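# Lay the post across the trestle bar and steel stand

## Task

Set the post down so it lies level, bridging the trestle's bar and the steel stand's top, with its full width sitting well onto that top and no part on the table. The stand must stay in its starting place and orientation, and no small loose item may touch the post or sit on the stand's top; if any of this is not met, the task fails.

## Robot and tools

Robot: two arms, left_arm (a left hand) and right_arm (a right hand). Calibrated bases in the scene frame: left_arm at (-0.038, +0.502, 0) m, right_arm at (+0.020, -0.461, 0) m, both nearly unrotated. A floor-bolted post stands behind the arms, and a fixed camera stand sits between them just behind their bases.

Frames: the scene frame has its origin at table-top height midway between the nominal bases, +z up, +x out over the table, and left_arm on +y. Printed hand poses, velocities and move targets are in this frame. Pose offsets, however, run along the current Hand target's own axes. Each hand point sits 0.15 m out from the wrist face and 0.05 m in front of the palm; its +z runs along straight fingers, +y out of the palm, and +x across the palm away from the thumb on the right hand (toward the thumb on the left hand). Fingers extend 0.06 to 0.07 m past the point. Palm down, the wrist may hang up to about 0.11 m below the point, and it can hit the table first.

Row layout (used by execute_actions and move): a single flat list of 28 numbers, each in [-1, 1], covering both arms even if one is idle. Order: left dx, dy, dz, rx, ry, rz; left little, ring, middle, index, thumb_bend, thumb_turn; left force_limit, speed; then the same fourteen for the right arm. Pose numbers are offsets, not poses: they count from the arm's Hand target as it stood when the action or move began, along that target's own axes. 1.0 equals 0.6 m for dx/dy/dz and 180 degrees for the rotation vector rx, ry, rz. Zeros for all six pose numbers ask nothing new of an arm. Finger numbers are absolute targets: +1 open/straight, -1 closed; thumb_turn -1 puts the thumb opposite the fingers, +1 beside the palm. force_limit maps -1..+1 to about 0..10 N at the fingertip (0..15 N for the two thumb motors); speed rises from near zero at -1 to full at +0.48 and above. No hand number means keep: to leave a hand alone, resend the last eight numbers sent for it (before any were sent, use its hand_measured plus hand_force_limit and hand_speed).

execute_actions: actions is a list of actions, each a list of up to 15 rows (one per 1/30 s step); a short action repeats its final row. Every row counts from the action's starting Hand target, not from the previous row, so repeating an offset moves further. Images arrive only with an empty actions list or when cameras names them (cam_high, cam_low, or ["all"]).

move: target is one row or up to 15 rows; every row is an offset from the same starting Hand targets. speed in m/s (0.002 to 3.6, default 0.25; turns up to twice that in rad/s), one value or one per target. blend in m rounds corners; 0 stops at each target. stop_force (3 to 120 N, shared by both arms) ends an arm's path when its wrist sensor feels that much push against its travel; the arm then backs off slightly and that spot becomes its Hand target. Use it slowly (about 0.005 m/s) for gentle touches; it is unreliable while the hand turns, and tool numbers must be identical in every row. zero (default true) re-zeroes the moving arm's sensor first. blocking=false returns early but cannot combine with stop_force. Paths do not avoid obstacles or the other arm; a move taking the wrist near its own base axis is refused. The result adds a move: line: done, off_target, moving, held or fault, plus limits such as paced or held.

wait (seconds), stop (brakes a running move), zoom_image (camera cam_high or cam_low, region [x0, y0, x1, y1] pixels, at most 504 square), show_instructions (reference pages), zero_wrist_force (arm), finished_scene (ends for good; the result must hold without the robot).

Results: end_effector_position in metres and quat_wxyz in the scene frame, possibly off by a few centimetres; Hand target is the last commanded pose after clipping and is the base for the next offsets. A hand often stops short of it; resend the gap as an offset. Orientation commands are clipped to 32 degrees from the measured one per step. hand_measured, hand_stopped_by (moving, target, force, stalled, fault) and hand_load_n list the six motors in row order; a lost grip shows as hand_load_n falling to about 0. Wrist force and torque are in the hand's own axes, zeroed at scene start.

Gripping: with thumb_turn -1, thumb and fingers enclose things about 0.035 to 0.065 m thick; thumb tip against the index pad can pinch light items up to about 0.08 m. Close gently with speed -0.94 or lower. To tighten, raise force_limit and send a more-closed target; to loosen, send a more-open one.

Avoid: arm-to-arm presses or hits (can end the scene), anything leaving the table, drops even of millimetres, releasing moving parts, hard impacts on fixed or heavy items, overloading fingers. An arm faults and halts for 10 s if a joint's contact torque reaches its limit (wrists 24.9 N m, others 133 N m), if outside force nears 150 N, or if a joint lags its plan (0.9 degrees wrist, 7.5 degrees others). Stiff arms fault easily when commanded past a firm contact. Hot motors (70 °C warning, 85 °C brake) come from long holds or stretched reaches. Do not knock the stand out of place or leave loose items on it or against the post.

Each tool is called as name([rows], argument=value, ...), one row to a line, values as JSON.

Reference images:

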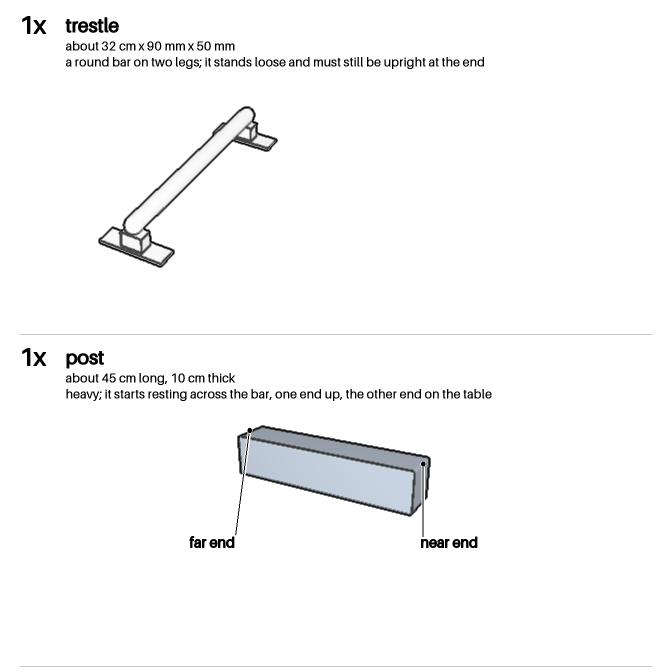

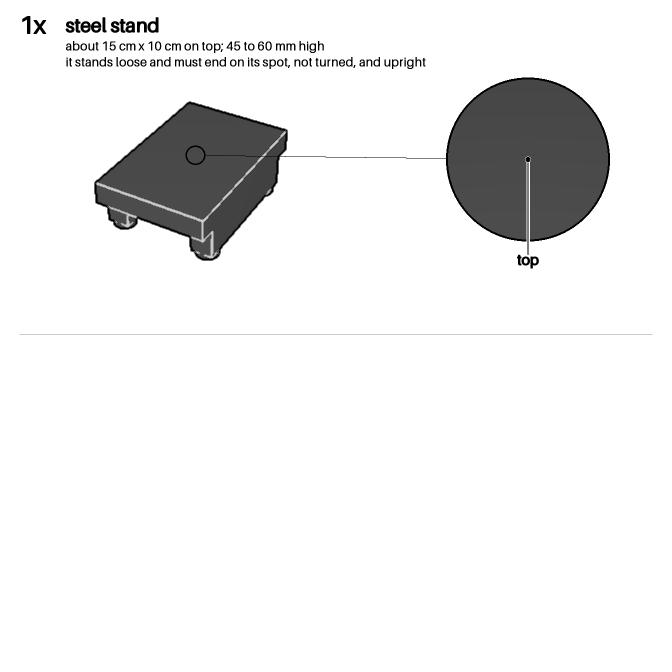

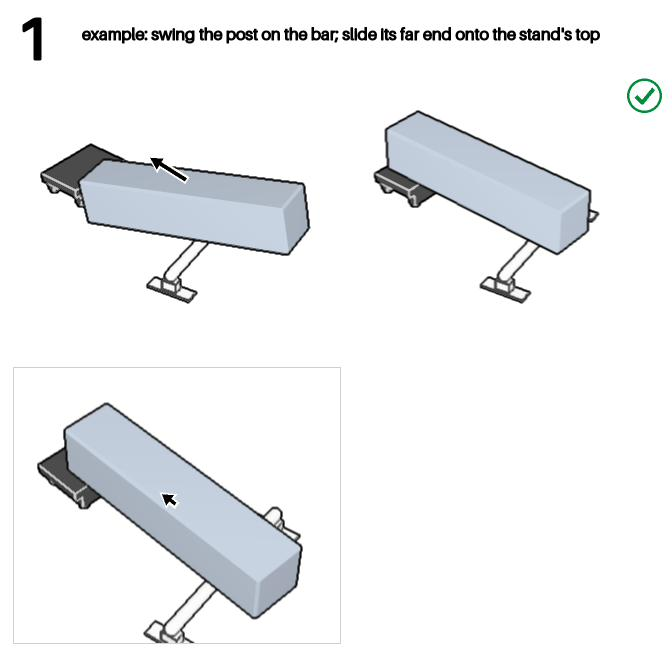

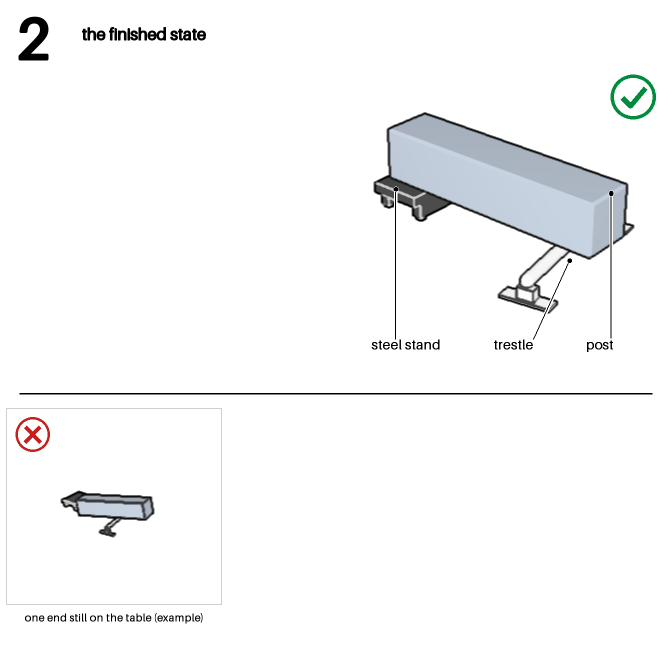

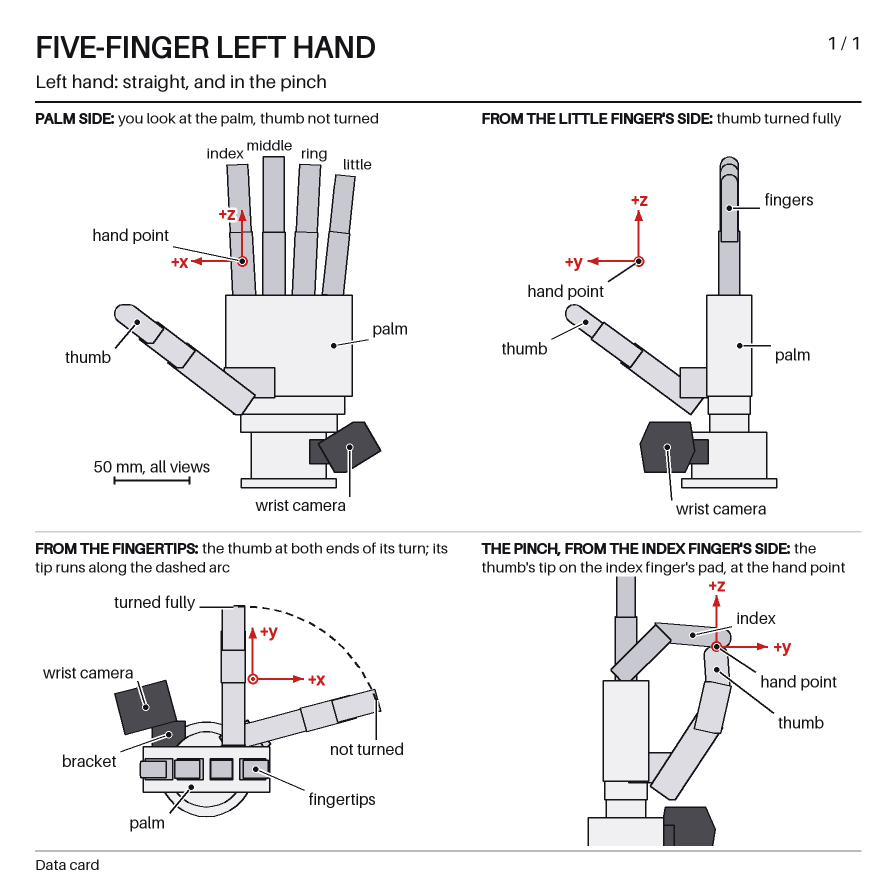

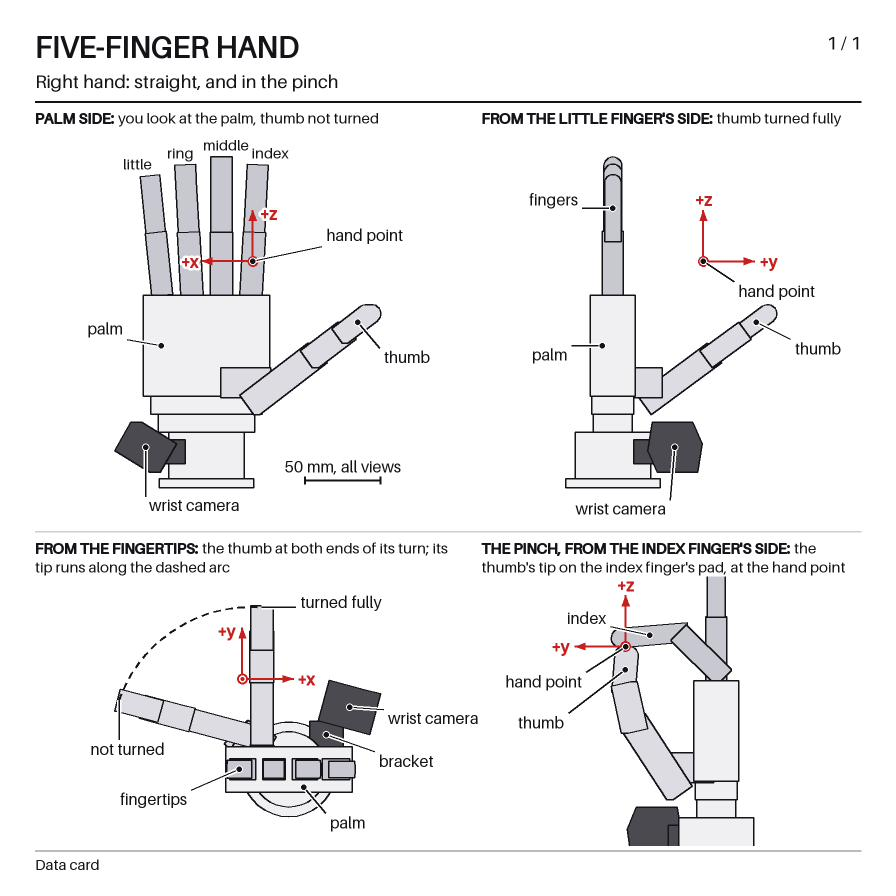

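## Session

execute_actions(actions=[])

Scene clock: 0.00 s.
left_arm: end_effector_position=(+0.1112, +0.1297, +0.2153) hand_measured=(+1.000, +1.000, +1.000, +1.000, +1.000, +1.000) hand_load_n=(-0.5, +0.0, +0.0, +0.0, +0.0, +0.0) hand_stopped_by=(target, target, target, target, target, target) hand_force_limit=0.00 hand_speed=-0.80 end_effector_quat_wxyz=(-0.143, -0.362, +0.894, +0.221) | right_arm: end_effector_position=(+0.7669, -0.2149, +0.2607) hand_measured=(+1.000, +1.000, +1.000, +1.000, +1.000, +1.000) hand_load_n=(+0.0, +0.5, +0.0, +0.0, +0.0, +0.5) hand_stopped_by=(target, target, target, target, target, target) hand_force_limit=0.00 hand_speed=-0.80 end_effector_quat_wxyz=(+0.215, +0.430, +0.877, -0.012)
Joint positions: left_arm=[2.401 -2.239 -1.291 1.43 -1.506 3.223] | right_arm=[0.192 -0.549 0.255 1.538 1.863 -0.465]
Joint velocities: within noise
Joint torques (N m): no reading
Motor temperatures (°C): left_arm=[38 31 30 39 44 36] | right_arm=[29 31 36 40 36 45]
Wrist force (N): no reading
Wrist torque (N m): no reading
Wrist force, peak (N): no reading
Hand target: left_arm +0.1112, +0.1297, +0.2153; -0.143, -0.362, +0.894, +0.221 | right_arm +0.7669, -0.2149, +0.2607; +0.215, +0.430, +0.877, -0.012

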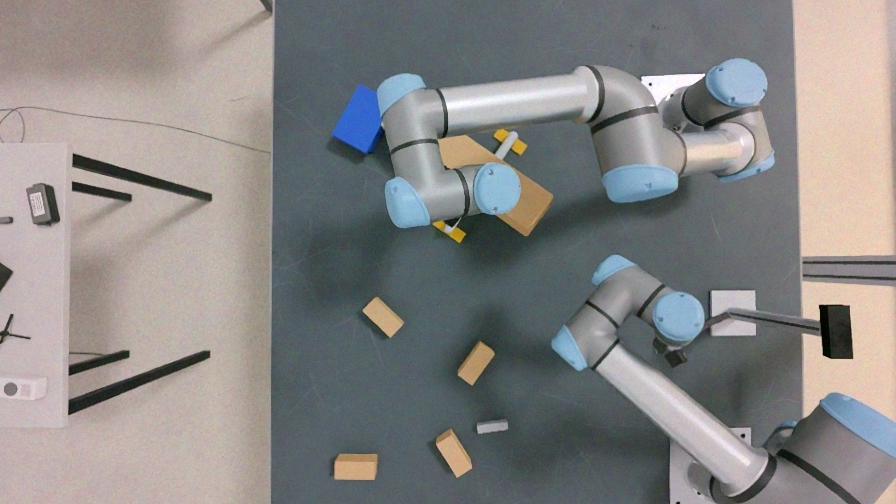

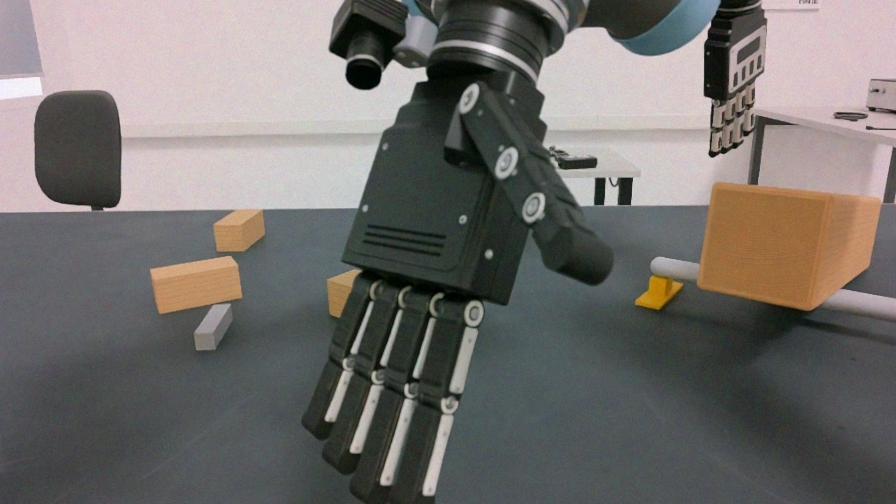

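move([
  [0,0,0,0,0,0,1,1,1,1,1,1,0,-0.8,-0.0645,0.0273,-0.1513,0,0,0,1,1,1,1,1,1,0,-0.8],
  [-0.6145,0.345,-0.255,0,0,0,1,1,1,1,1,1,0,-0.8,-0.282,-0.822,-0.304,0,0,0,1,1,1,1,1,1,0,-0.8],
], blend=0.03, cameras=["all"])

Scene clock: 37.07 s.
left_arm: end_effector_position=(+0.2897, +0.4488, +0.3953) hand_measured=(+1.000, +1.000, +1.000, +1.000, +1.000, +1.000) hand_load_n=(+0.0, +0.0, +0.0, +0.0, +0.0, +0.0) hand_stopped_by=(target, target, target, target, target, target) hand_force_limit=0.00 hand_speed=-0.80 end_effector_quat_wxyz=(-0.143, -0.362, +0.894, +0.222) | right_arm: end_effector_position=(+0.4218, -0.6086, +0.4100) hand_measured=(+1.000, +1.000, +1.000, +1.000, +1.000, +1.000) hand_load_n=(+0.0, +0.0, +0.0, +0.0, +0.0, +0.0) hand_stopped_by=(target, target, target, target, target, target) hand_force_limit=0.00 hand_speed=-0.80 end_effector_quat_wxyz=(+0.215, +0.430, +0.877, -0.012)
Joint positions: left_arm=[3.119 -2.031 -1.136 1.139 -1.859 3.855] | right_arm=[-0.982 -1.707 1.527 1.351 1.398 -1.556]
Joint torques (N m): left_arm=[-7.42 40.66 6.17 -1.31 1.65 -2.3] | right_arm=[-4.81 -19.76 -10.43 3.12 -2.01 -2.07]
Wrist force (N): left_arm=[0.0 -0.1 0.3] | right_arm=[-0.1 0.4 0.2]
Wrist torque (N m): left_arm=[-0.04 -0.01 0.16] | right_arm=[0.10 0.03 -0.01]
Wrist force, peak (N): left_arm=[-4.7 1.9 -0.6] | right_arm=[-0.4 1.3 0.1]
Hand target: left_arm +0.2897, +0.4488, +0.3953; -0.143, -0.362, +0.894, +0.222 (not the last commanded pose) | right_arm +0.4217, -0.6087, +0.4100; +0.215, +0.430, +0.877, -0.012 (not the last commanded pose)
Off the commanded pose: left_arm 0.042 m, 0 deg | right_arm 0.008 m, 0 deg.
elbow stopped short (right arm): the move would have taken joint 3 (elbow) straighter than the controller allows.
move: held (left_arm; a check stopped the path), off_target (right_arm; braked when a check withheld steps of left_arm); path passed 1 of 2 targets; limits=held
pose unreachable (left arm): on one or more control steps of this call, first in action 0 (counted from 0), this arm could not follow its commanded pose, so it was not sent that pose on those steps. It may still have moved: this result reports where it is.
cause: moving toward the commanded pose would bring two parts of the arm too close to each other (joints 4 (wrist 1) to 6 (wrist 3) lie between them).

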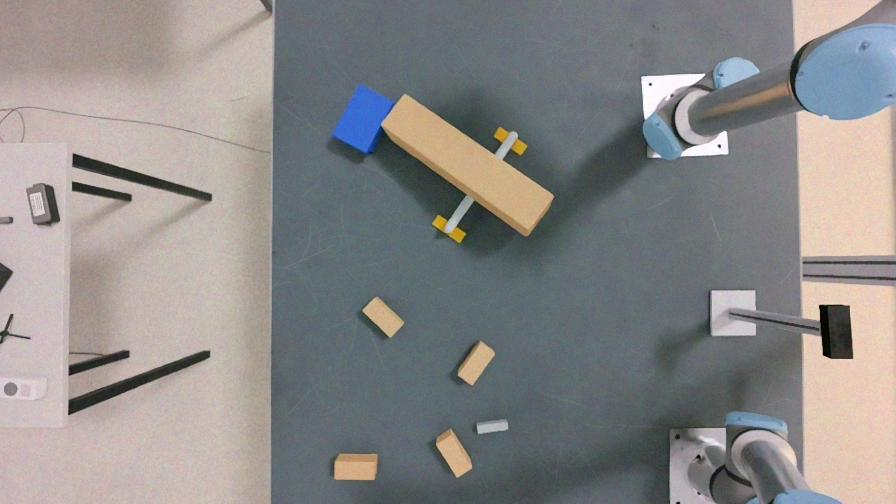

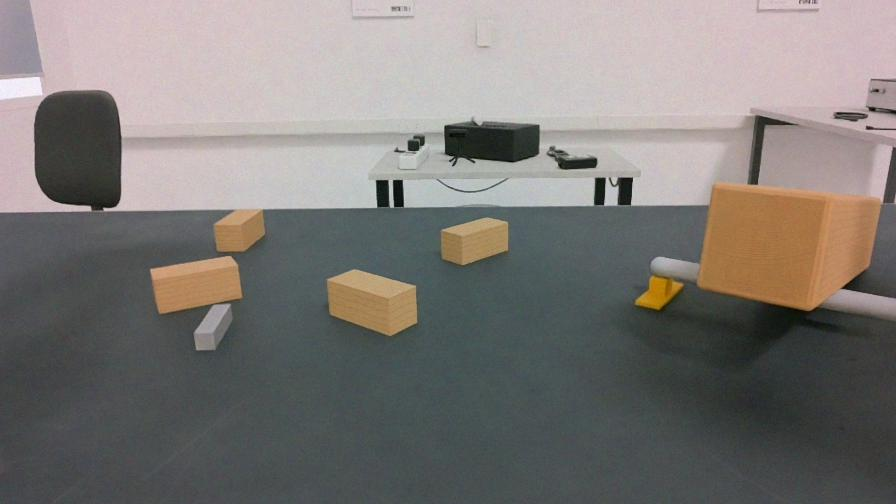

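zoom_image(camera="cam_high", region=[320, 70, 570, 260])

zoom_image(camera="cam_low", region=[600, 150, 896, 350])

Scaled by 2.016 from the camera's image (finer frame: 1280x720).

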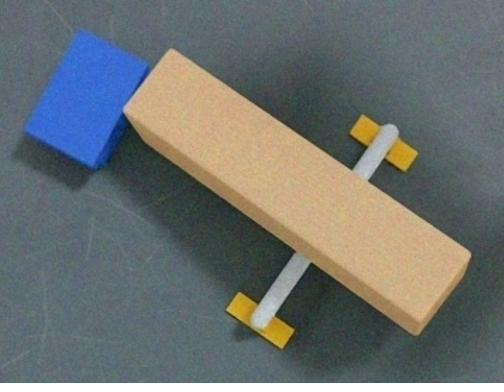

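Scaled by 1.703 from the camera's image (finer frame: 1280x720).

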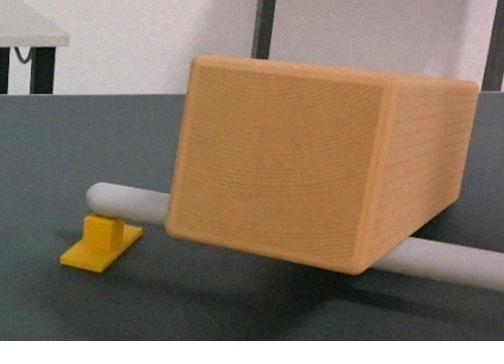

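move(target=[0,0,0,0,0,0,1,1,1,1,1,1,0,-0.8,0.325,0.544,-0.059,-0.2266,0.4834,0.4337,1,1,1,1,1,-1,0,0], speed=0.3, cameras=["all"])

Scene clock: 208.80 s.
left_arm: end_effector_position=(+0.2897, +0.4488, +0.3953) hand_measured=(+1.000, +1.000, +1.000, +1.000, +1.000, +1.000) hand_load_n=(+0.0, +0.0, +0.0, +0.0, +0.0, +0.0) hand_stopped_by=(target, target, target, target, target, target) hand_force_limit=0.00 hand_speed=-0.80 end_effector_quat_wxyz=(-0.143, -0.362, +0.894, +0.222) | right_arm: end_effector_position=(+0.5518, -0.2498, +0.4202) hand_measured=(+1.000, +1.000, +1.000, +1.000, +1.000, -1.000) hand_load_n=(+0.0, +0.0, +0.0, +0.0, +0.0, +0.0) hand_stopped_by=(target, target, target, target, target, target) hand_force_limit=0.00 hand_speed=0.00 end_effector_quat_wxyz=(-0.311, +0.635, +0.310, +0.635)
Joint positions: left_arm=[3.119 -2.031 -1.136 1.139 -1.859 3.855] | right_arm=[-0.306 -1.77 1.844 -0.074 0.406 1.572]
Joint torques (N m): left_arm=[-7.7 40.76 5.82 -1.44 1.6 -2.06] | right_arm=[9.18 -19.59 -12.22 -1.93 1.07 2.06]
Wrist force (N): left_arm=[0.1 -0.1 0.9] | right_arm=[-0.3 0.5 -1.1]
Wrist torque (N m): left_arm=[-0.07 -0.01 0.16] | right_arm=[0.03 -0.10 0.23]
Wrist force, peak (N): left_arm=[0.1 -0.2 0.9] | right_arm=[0.1 0.4 -1.6]
Hand target: left_arm +0.2897, +0.4488, +0.3953; -0.143, -0.362, +0.894, +0.222 | right_arm +0.5518, -0.2498, +0.4201; -0.311, +0.635, +0.310, +0.635
Off the commanded pose: left_arm 0.000 m, 0 deg | right_arm 0.000 m, 0 deg.
move: done

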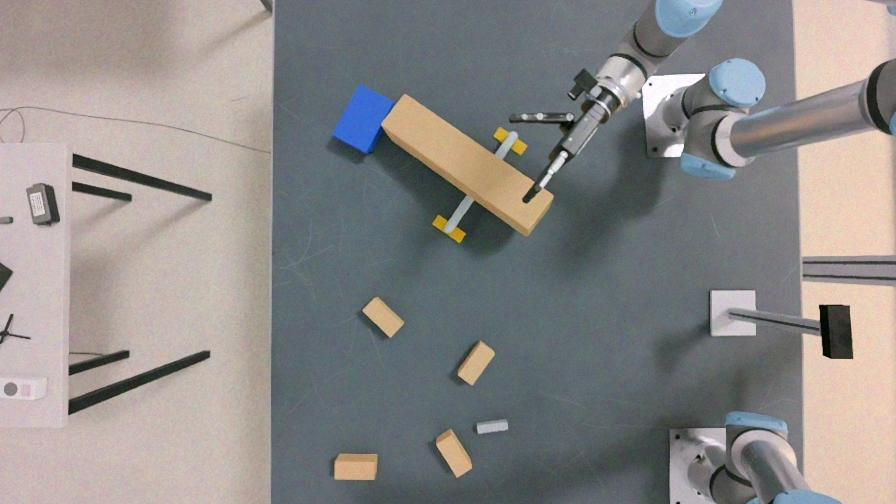

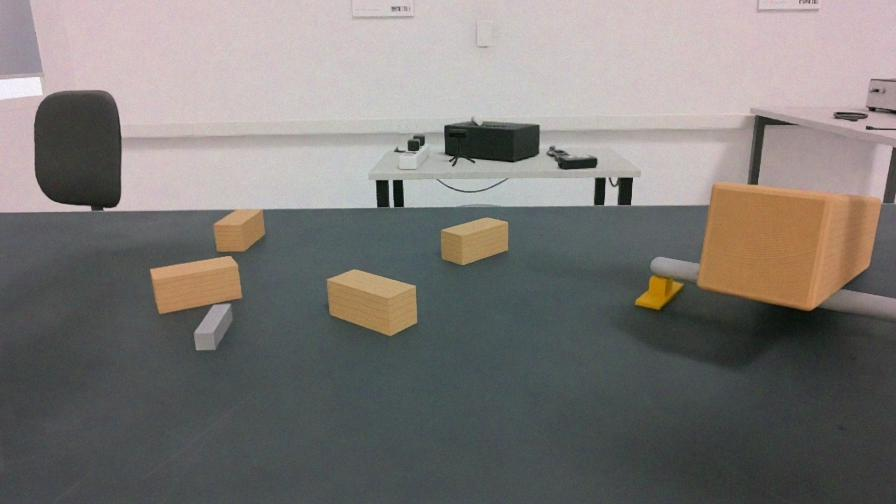

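move(target=[0,0,0,0,0,0,1,1,1,1,1,1,0,-0.8,-0.283,-0.069,0.113,0,0,0,1,1,1,1,1,-1,0,0], speed=0.25, cameras=["all"])

zoom_image(camera="cam_high", region=[370, 70, 670, 260])

zoom_image(camera="cam_low", region=[600, 100, 896, 350])

Scene clock: 216.83 s.
left_arm: end_effector_position=(+0.2897, +0.4488, +0.3953) hand_measured=(+1.000, +1.000, +1.000, +1.000, +1.000, +1.000) hand_load_n=(+0.0, +0.0, -0.5, +0.0, -0.5, +0.0) hand_stopped_by=(target, target, target, target, target, target) hand_force_limit=0.00 hand_speed=-0.80 end_effector_quat_wxyz=(-0.143, -0.362, +0.894, +0.222) | right_arm: end_effector_position=(+0.5608, -0.1708, +0.2504) hand_measured=(+1.000, +1.000, +1.000, +1.000, +1.000, -1.000) hand_load_n=(+0.0, +0.0, +0.0, +0.0, +0.0, +0.0) hand_stopped_by=(target, target, target, target, target, target) hand_force_limit=0.00 hand_speed=0.00 end_effector_quat_wxyz=(-0.311, +0.635, +0.310, +0.635)
Joint positions: left_arm=[3.119 -2.031 -1.136 1.139 -1.859 3.855] | right_arm=[-0.059 -1.558 2.114 -0.556 0.652 1.572]
Joint torques (N m): left_arm=[-6.92 40.68 6.41 -1.58 1.44 -2.13] | right_arm=[8.98 -9.21 -9.68 -2.24 1.18 1.95]
Wrist force (N): left_arm=[-0.1 0.0 0.7] | right_arm=[-0.5 0.5 -0.9]
Wrist torque (N m): left_arm=[-0.05 0.02 0.15] | right_arm=[0.02 -0.07 0.26]
Wrist force, peak (N): left_arm=[0.0 -0.1 1.0] | right_arm=[0.8 0.8 -1.6]
Hand target: left_arm +0.2897, +0.4488, +0.3953; -0.143, -0.362, +0.894, +0.222 | right_arm +0.5608, -0.1707, +0.2504; -0.311, +0.635, +0.310, +0.635
Off the commanded pose: left_arm 0.000 m, 0 deg | right_arm 0.000 m, 0 deg.
move: done

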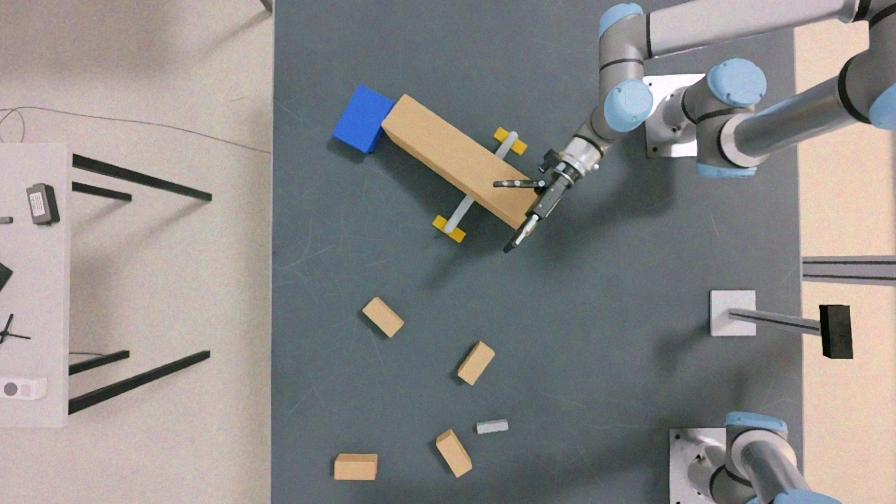

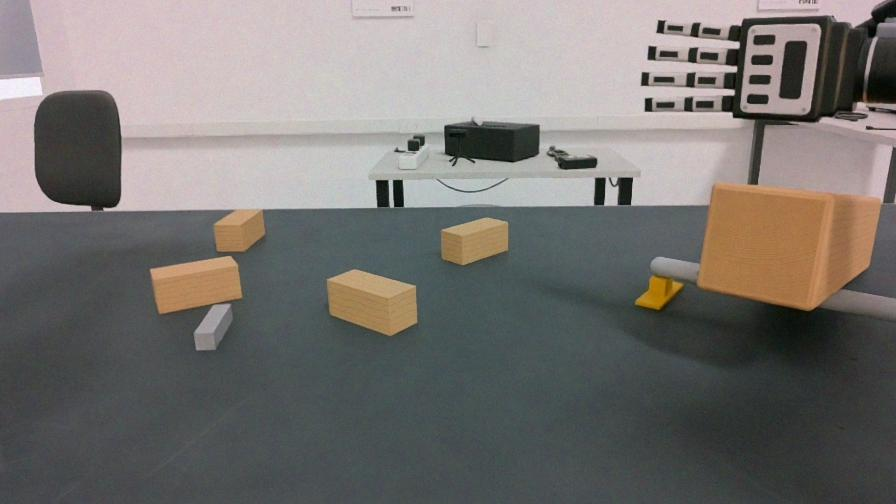

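Scaled by 1.680 from the camera's image (finer frame: 1280x720).

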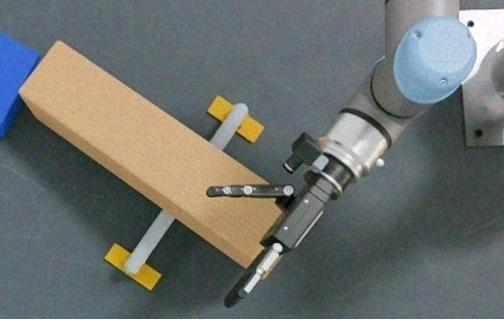

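Scaled by 1.703 from the camera's image (finer frame: 1280x720).

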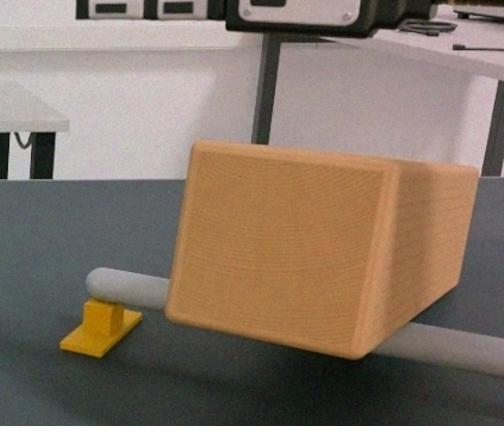

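move(target=[0,0,0,0,0,0,1,1,1,1,1,1,0,-0.8,-0.133,0,0,0,0,0,1,1,1,1,1,-1,0,0], speed=0.012, stop_force=4, cameras=["all"])

Scene clock: 235.03 s.
left_arm: end_effector_position=(+0.2897, +0.4488, +0.3953) hand_measured=(+1.000, +1.000, +1.000, +1.000, +1.000, +1.000) hand_load_n=(+0.0, +0.0, +0.0, +0.0, +0.0, +0.0) hand_stopped_by=(target, target, target, target, target, target) hand_force_limit=0.00 hand_speed=-0.80 end_effector_quat_wxyz=(-0.143, -0.362, +0.894, +0.222) | right_arm: end_effector_position=(+0.5608, -0.1707, +0.1943) hand_measured=(+1.000, +1.000, +1.000, +1.000, +1.000, -1.000) hand_load_n=(+0.0, +0.0, +0.0, +0.0, +0.0, +0.0) hand_stopped_by=(target, target, target, target, target, target) hand_force_limit=0.00 hand_speed=0.00 end_effector_quat_wxyz=(-0.311, +0.635, +0.310, +0.635)
Joint positions: left_arm=[3.119 -2.031 -1.136 1.139 -1.859 3.855] | right_arm=[-0.059 -1.464 2.19 -0.728 0.653 1.572]
Joint torques (N m): left_arm=[-7.3 41.89 5.55 -1.64 1.3 -2.03] | right_arm=[5.96 -26.68 -27.07 0.88 -0.85 -0.86]
Wrist force (N): left_arm=[-0.2 0.2 0.7] | right_arm=[2.1 1.2 -1.3]
Wrist torque (N m): left_arm=[-0.02 0.04 0.14] | right_arm=[0.10 -0.35 0.48]
Wrist force, peak (N): left_arm=[-0.1 -0.1 1.0] | right_arm=[8.6 -0.9 -1.0]
Hand target: left_arm +0.2897, +0.4488, +0.3953; -0.143, -0.362, +0.894, +0.222 | right_arm +0.5608, -0.1707, +0.1943; -0.311, +0.635, +0.310, +0.635 (not the last commanded pose)
Off the commanded pose: left_arm 0.000 m, 0 deg | right_arm 0.024 m, 0 deg.
move: contact (right_arm)

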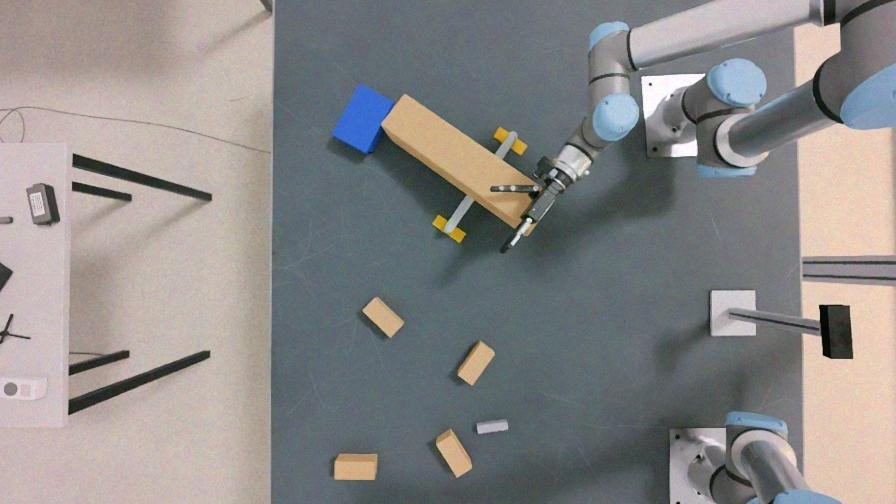

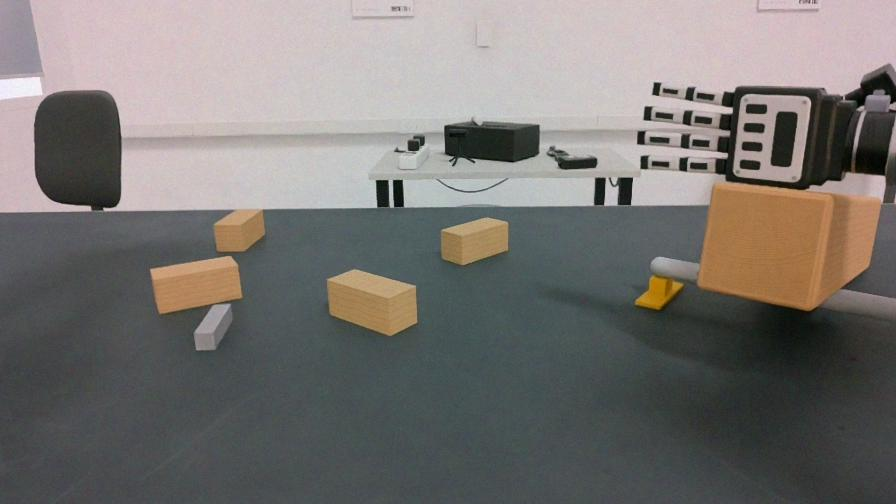

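move(target=[0,0,0,0,0,0,1,1,1,1,1,1,0,-0.8,-0.0267,-0.02,0,0,0,0,1,1,1,1,1,-1,0,0], speed=0.01, stop_force=45, zero=false, cameras=["all"])

Scene clock: 246.33 s.
left_arm: end_effector_position=(+0.2897, +0.4488, +0.3953) hand_measured=(+1.000, +1.000, +1.000, +1.000, +1.000, +1.000) hand_load_n=(+0.0, +0.5, +0.0, +0.0, +0.0, +0.0) hand_stopped_by=(target, target, target, target, target, target) hand_force_limit=0.00 hand_speed=-0.80 end_effector_quat_wxyz=(-0.143, -0.362, +0.894, +0.222) | right_arm: end_effector_position=(+0.5513, -0.1633, +0.1783) hand_measured=(+1.000, +1.000, +1.000, +1.000, +1.000, -1.000) hand_load_n=(+0.0, +0.0, +0.0, +0.0, +0.0, +0.5) hand_stopped_by=(target, target, target, target, target, target) hand_force_limit=0.00 hand_speed=0.00 end_effector_quat_wxyz=(-0.311, +0.635, +0.310, +0.635)
Joint positions: left_arm=[3.119 -2.031 -1.136 1.139 -1.859 3.855] | right_arm=[-0.037 -1.446 2.225 -0.78 0.675 1.571]
Joint torques (N m): left_arm=[-6.73 40.83 6.45 -1.9 0.99 -1.91] | right_arm=[9.97 -8.46 -4.03 -1.67 0.98 1.31]
Wrist force (N): left_arm=[-0.2 0.0 0.9] | right_arm=[6.7 1.2 -1.3]
Wrist torque (N m): left_arm=[-0.09 0.04 0.15] | right_arm=[0.16 -0.62 0.68]
Wrist force, peak (N): left_arm=[-0.1 0.0 1.1] | right_arm=[9.3 -1.5 -0.5]
Hand target: left_arm +0.2897, +0.4488, +0.3953; -0.143, -0.362, +0.894, +0.222 | right_arm +0.5513, -0.1633, +0.1783; -0.311, +0.635, +0.310, +0.635
Off the commanded pose: left_arm 0.000 m, 0 deg | right_arm 0.000 m, 0 deg.
move: done

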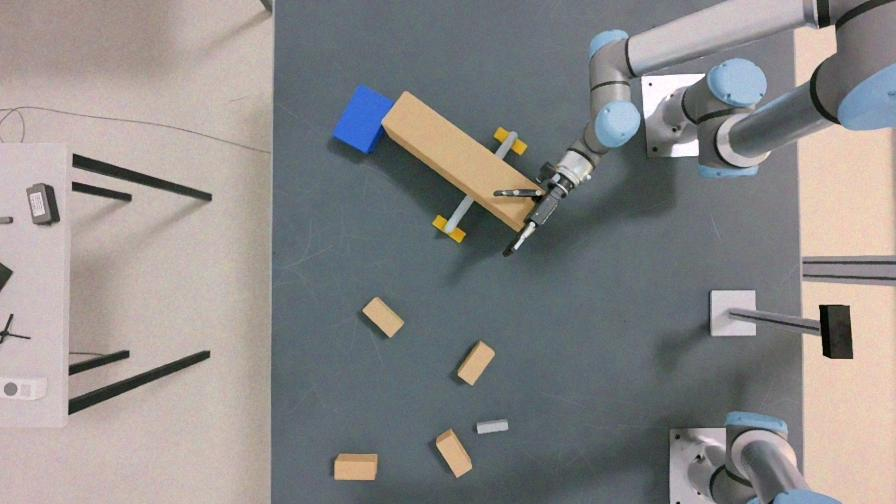

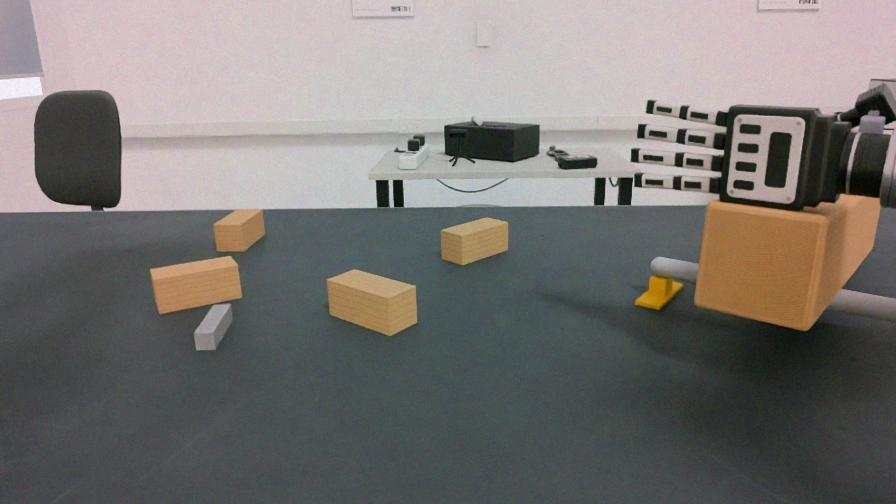

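zoom_image(camera="cam_high", region=[480, 140, 620, 280])

zoom_image(camera="cam_low", region=[620, 80, 896, 350])

Scaled by 3.600 from the camera's image (finer frame: 1280x720).

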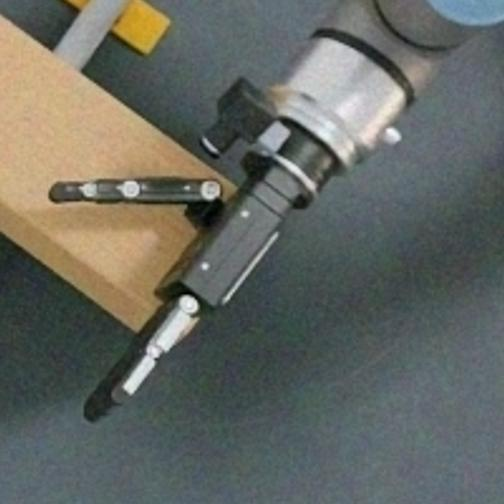

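Scaled by 1.826 from the camera's image (finer frame: 1280x720).

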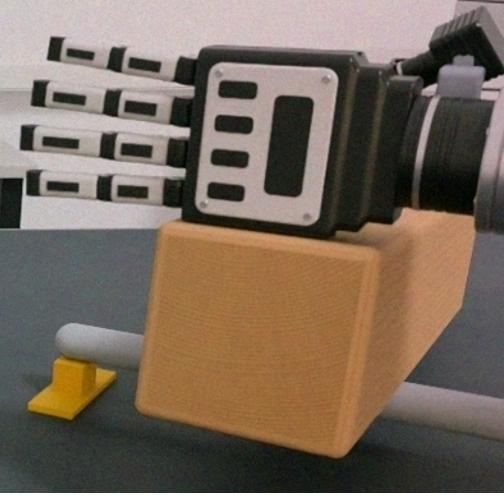

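zoom_image(camera="cam_high", region=[320, 70, 570, 260])

Scaled by 2.016 from the camera's image (finer frame: 1280x720).

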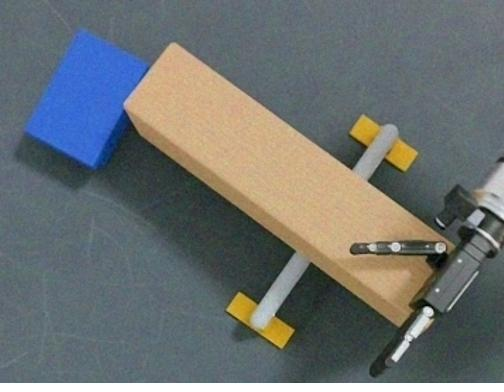

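move([
  [0,0,0,0,0,0,1,1,1,1,1,1,0,-0.8,0.0267,0.02,0,0,0,0,1,1,1,1,1,-1,0,0],
  [0,0,0,0,0,0,1,1,1,1,1,1,0,-0.8,0.2,-0.108,-0.033,0,0,0,1,1,1,1,1,1,0,0.3],
  [0,0,0,0,0,0,1,1,1,1,1,1,0,-0.8,-0.022,-0.1755,-0.0395,0,0,0.289,1,1,1,1,1,1,0,0.3],
], speed=[0.015,0.2,0.15], cameras=["all"])

zoom_image(camera="cam_high", region=[430, 100, 630, 280])

zoom_image(camera="cam_low", region=[620, 80, 896, 350])

Scene clock: 356.33 s.
left_arm: end_effector_position=(+0.2897, +0.4488, +0.3953) hand_measured=(+1.000, +1.000, +1.000, +1.000, +1.000, +1.000) hand_load_n=(+0.0, +0.0, +0.0, +0.0, +0.0, +0.0) hand_stopped_by=(target, target, target, target, target, target) hand_force_limit=0.00 hand_speed=-0.80 end_effector_quat_wxyz=(-0.143, -0.362, +0.894, +0.222) | right_arm: end_effector_position=(+0.4537, -0.1174, +0.1651) hand_measured=(+1.000, +1.000, +1.000, +1.000, +1.000, +1.000) hand_load_n=(+0.0, +0.0, +0.0, +0.0, +0.0, +0.0) hand_stopped_by=(target, target, target, target, target, target) hand_force_limit=0.00 hand_speed=0.30 end_effector_quat_wxyz=(-0.558, +0.707, +0.001, +0.435)
Joint positions: left_arm=[3.119 -2.031 -1.136 1.139 -1.859 3.855] | right_arm=[0.027 -1.608 2.32 -0.713 0.738 2.479]
Joint torques (N m): left_arm=[-7.51 40.95 6.69 -2.25 0.68 -1.65] | right_arm=[-6.06 -5.41 -6.77 -2.63 -1.55 2.09]
Wrist force (N): left_arm=[-0.3 0.3 0.9] | right_arm=[0.4 1.5 -0.3]
Wrist torque (N m): left_arm=[-0.01 0.06 0.12] | right_arm=[-0.02 -0.19 0.26]
Wrist force, peak (N): left_arm=[-0.1 0.1 1.4] | right_arm=[8.4 -1.0 -0.2]
Hand target: left_arm +0.2897, +0.4488, +0.3953; -0.143, -0.362, +0.894, +0.222 | right_arm +0.4537, -0.1173, +0.1651; -0.558, +0.707, +0.000, +0.435
Off the commanded pose: left_arm 0.000 m, 0 deg | right_arm 0.000 m, 0 deg.
move: done

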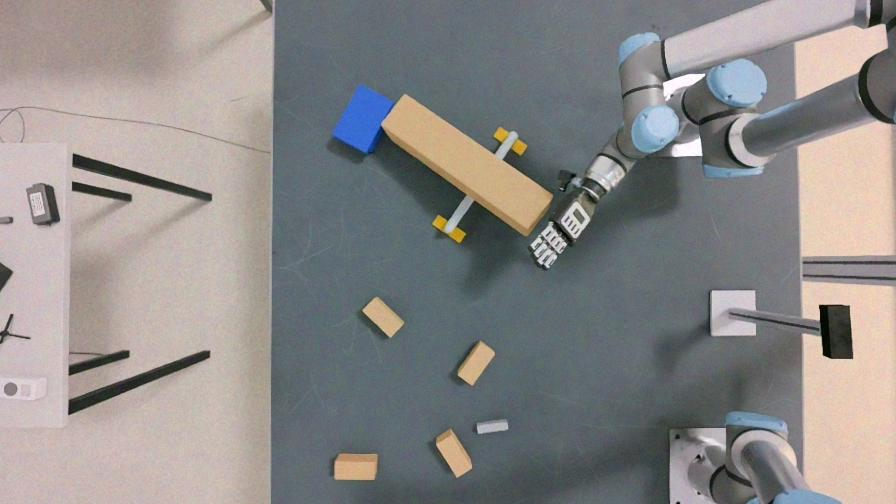

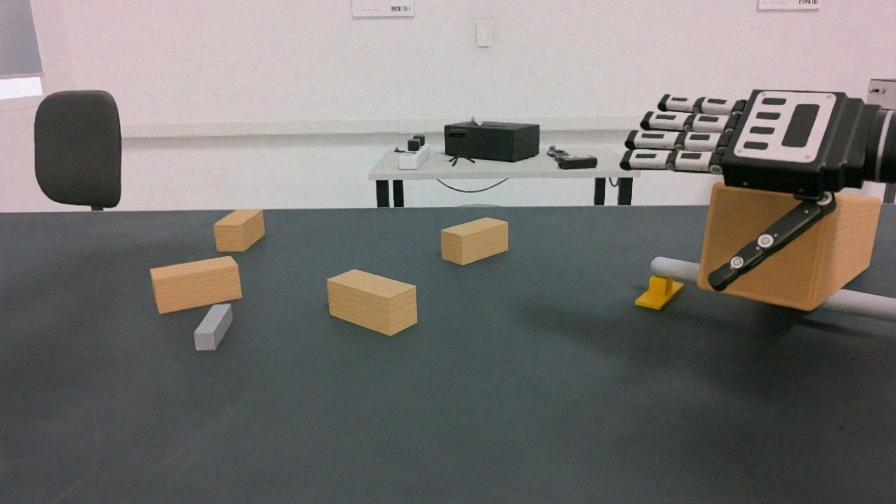

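Scaled by 2.520 from the camera's image (finer frame: 1280x720).

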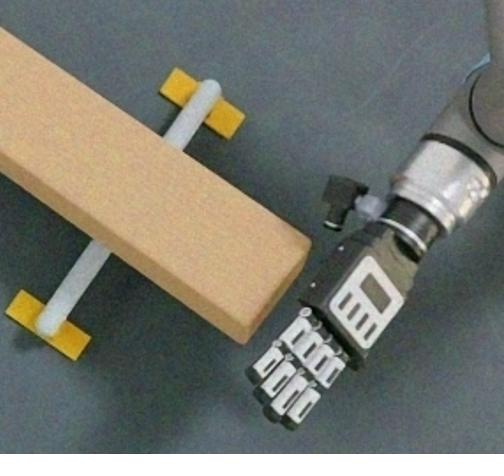

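Scaled by 1.826 from the camera's image (finer frame: 1280x720).

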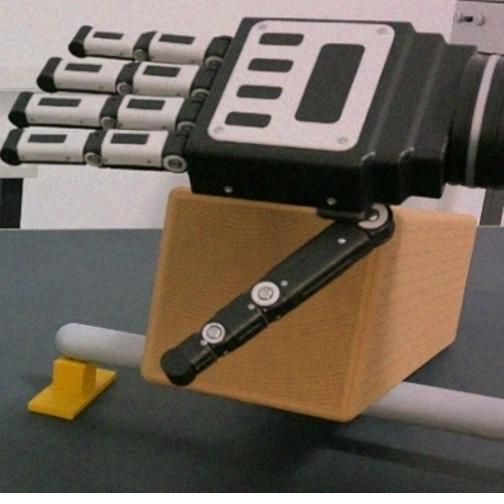

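move(target=[0,0,0,0,0,0,1,1,1,1,1,1,0,-0.8,0,0.14,0,0,0,0,1,1,1,1,1,1,0,0.3], speed=0.014, stop_force=4, cameras=["all"])

zoom_image(camera="cam_high", region=[430, 100, 630, 280])

zoom_image(camera="cam_low", region=[620, 80, 896, 350])

Scene clock: 379.97 s.
left_arm: end_effector_position=(+0.2897, +0.4488, +0.3953) hand_measured=(+1.000, +1.000, +1.000, +1.000, +1.000, +1.000) hand_load_n=(+0.0, +0.0, +0.0, +0.0, +0.0, +0.0) hand_stopped_by=(target, target, target, target, target, target) hand_force_limit=0.00 hand_speed=-0.80 end_effector_quat_wxyz=(-0.143, -0.362, +0.894, +0.222) | right_arm: end_effector_position=(+0.4811, -0.1387, +0.1206) hand_measured=(+1.000, +1.000, +1.000, +1.000, +1.000, +1.000) hand_load_n=(+0.0, +0.0, +0.0, +0.0, +0.0, +0.0) hand_stopped_by=(target, target, target, target, target, target) hand_force_limit=0.00 hand_speed=0.30 end_effector_quat_wxyz=(-0.558, +0.707, +0.000, +0.435)
Joint positions: left_arm=[3.119 -2.031 -1.136 1.139 -1.859 3.855] | right_arm=[-0.05 -1.468 2.335 -0.867 0.661 2.479]
Joint torques (N m): left_arm=[-5.92 40.88 6.49 -2.62 0.44 -1.64] | right_arm=[9.37 -25.74 -11.11 0.67 1.08 1.56]
Wrist force (N): left_arm=[-0.1 0.2 1.2] | right_arm=[0.3 1.6 -0.7]
Wrist torque (N m): left_arm=[-0.05 0.04 0.14] | right_arm=[0.01 -0.12 0.27]
Wrist force, peak (N): left_arm=[-0.1 0.1 1.4] | right_arm=[2.6 -11.2 -0.6]
Hand target: left_arm +0.2897, +0.4488, +0.3953; -0.143, -0.362, +0.894, +0.222 | right_arm +0.4811, -0.1387, +0.1206; -0.558, +0.707, +0.000, +0.435 (not the last commanded pose)
Off the commanded pose: left_arm 0.000 m, 0 deg | right_arm 0.028 m, 0 deg.
move: contact (right_arm)

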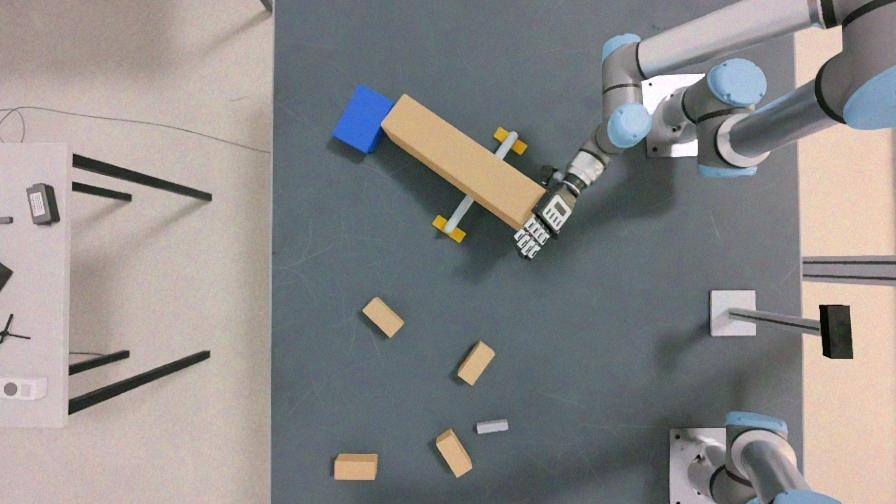

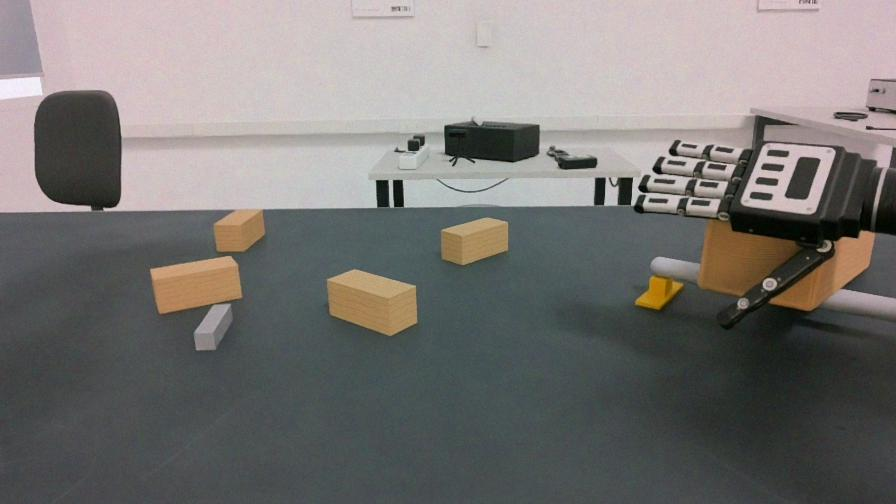

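Scaled by 2.520 from the camera's image (finer frame: 1280x720).

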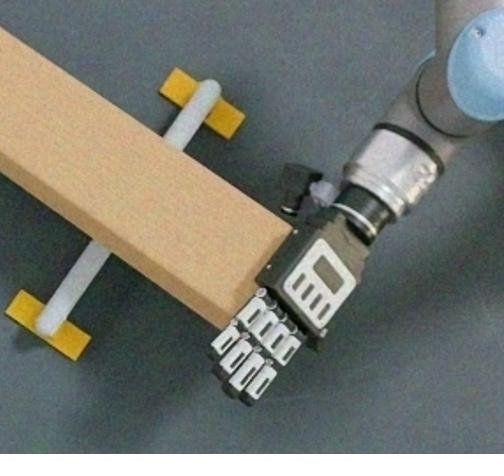

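Scaled by 1.826 from the camera's image (finer frame: 1280x720).

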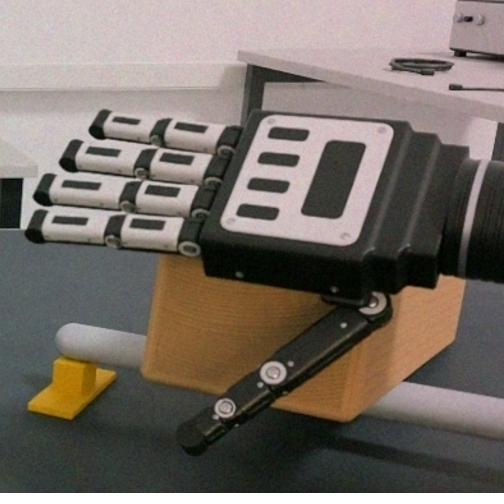

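move(target=[0,0,0,0,0,0,1,1,1,1,1,1,0,-0.8,-0.0119,-0.0143,0,0,0,0.0556,1,1,1,1,1,1,0,0.3], speed=0.03)

Scene clock: 414.77 s.
left_arm: end_effector_position=(+0.2897, +0.4488, +0.3953) hand_measured=(+1.000, +1.000, +1.000, +1.000, +1.000, +1.000) hand_load_n=(+0.0, +0.0, +0.0, +0.0, +0.0, +0.0) hand_stopped_by=(target, target, target, target, target, target) hand_force_limit=0.00 hand_speed=-0.80 end_effector_quat_wxyz=(-0.143, -0.362, +0.894, +0.222) | right_arm: end_effector_position=(+0.4725, -0.1320, +0.1229) hand_measured=(+1.000, +1.000, +1.000, +1.000, +1.000, +1.000) hand_load_n=(+0.0, +0.0, +0.0, +0.0, +0.0, +0.0) hand_stopped_by=(target, target, target, target, target, target) hand_force_limit=0.00 hand_speed=0.30 end_effector_quat_wxyz=(-0.594, +0.704, -0.061, +0.385)
Joint positions: left_arm=[3.119 -2.031 -1.136 1.139 -1.859 3.855] | right_arm=[-0.052 -1.476 2.33 -0.855 0.659 2.654]
Joint torques (N m): left_arm=[-6.23 41.11 6.32 -2.65 0.19 -1.57] | right_arm=[-5.75 -25.39 -26.32 0.35 -1.52 2.31]
Wrist force (N): left_arm=[0.0 0.3 1.0] | right_arm=[0.5 1.8 -0.3]
Wrist torque (N m): left_arm=[-0.03 0.01 0.15] | right_arm=[0.00 -0.18 0.26]
Wrist force, peak (N): left_arm=[-0.2 0.1 1.5] | right_arm=[0.6 2.4 -0.4]
Hand target: left_arm +0.2897, +0.4488, +0.3953; -0.143, -0.362, +0.894, +0.222 | right_arm +0.4725, -0.1320, +0.1229; -0.594, +0.704, -0.061, +0.385
Off the commanded pose: left_arm 0.000 m, 0 deg | right_arm 0.000 m, 0 deg.
move: done


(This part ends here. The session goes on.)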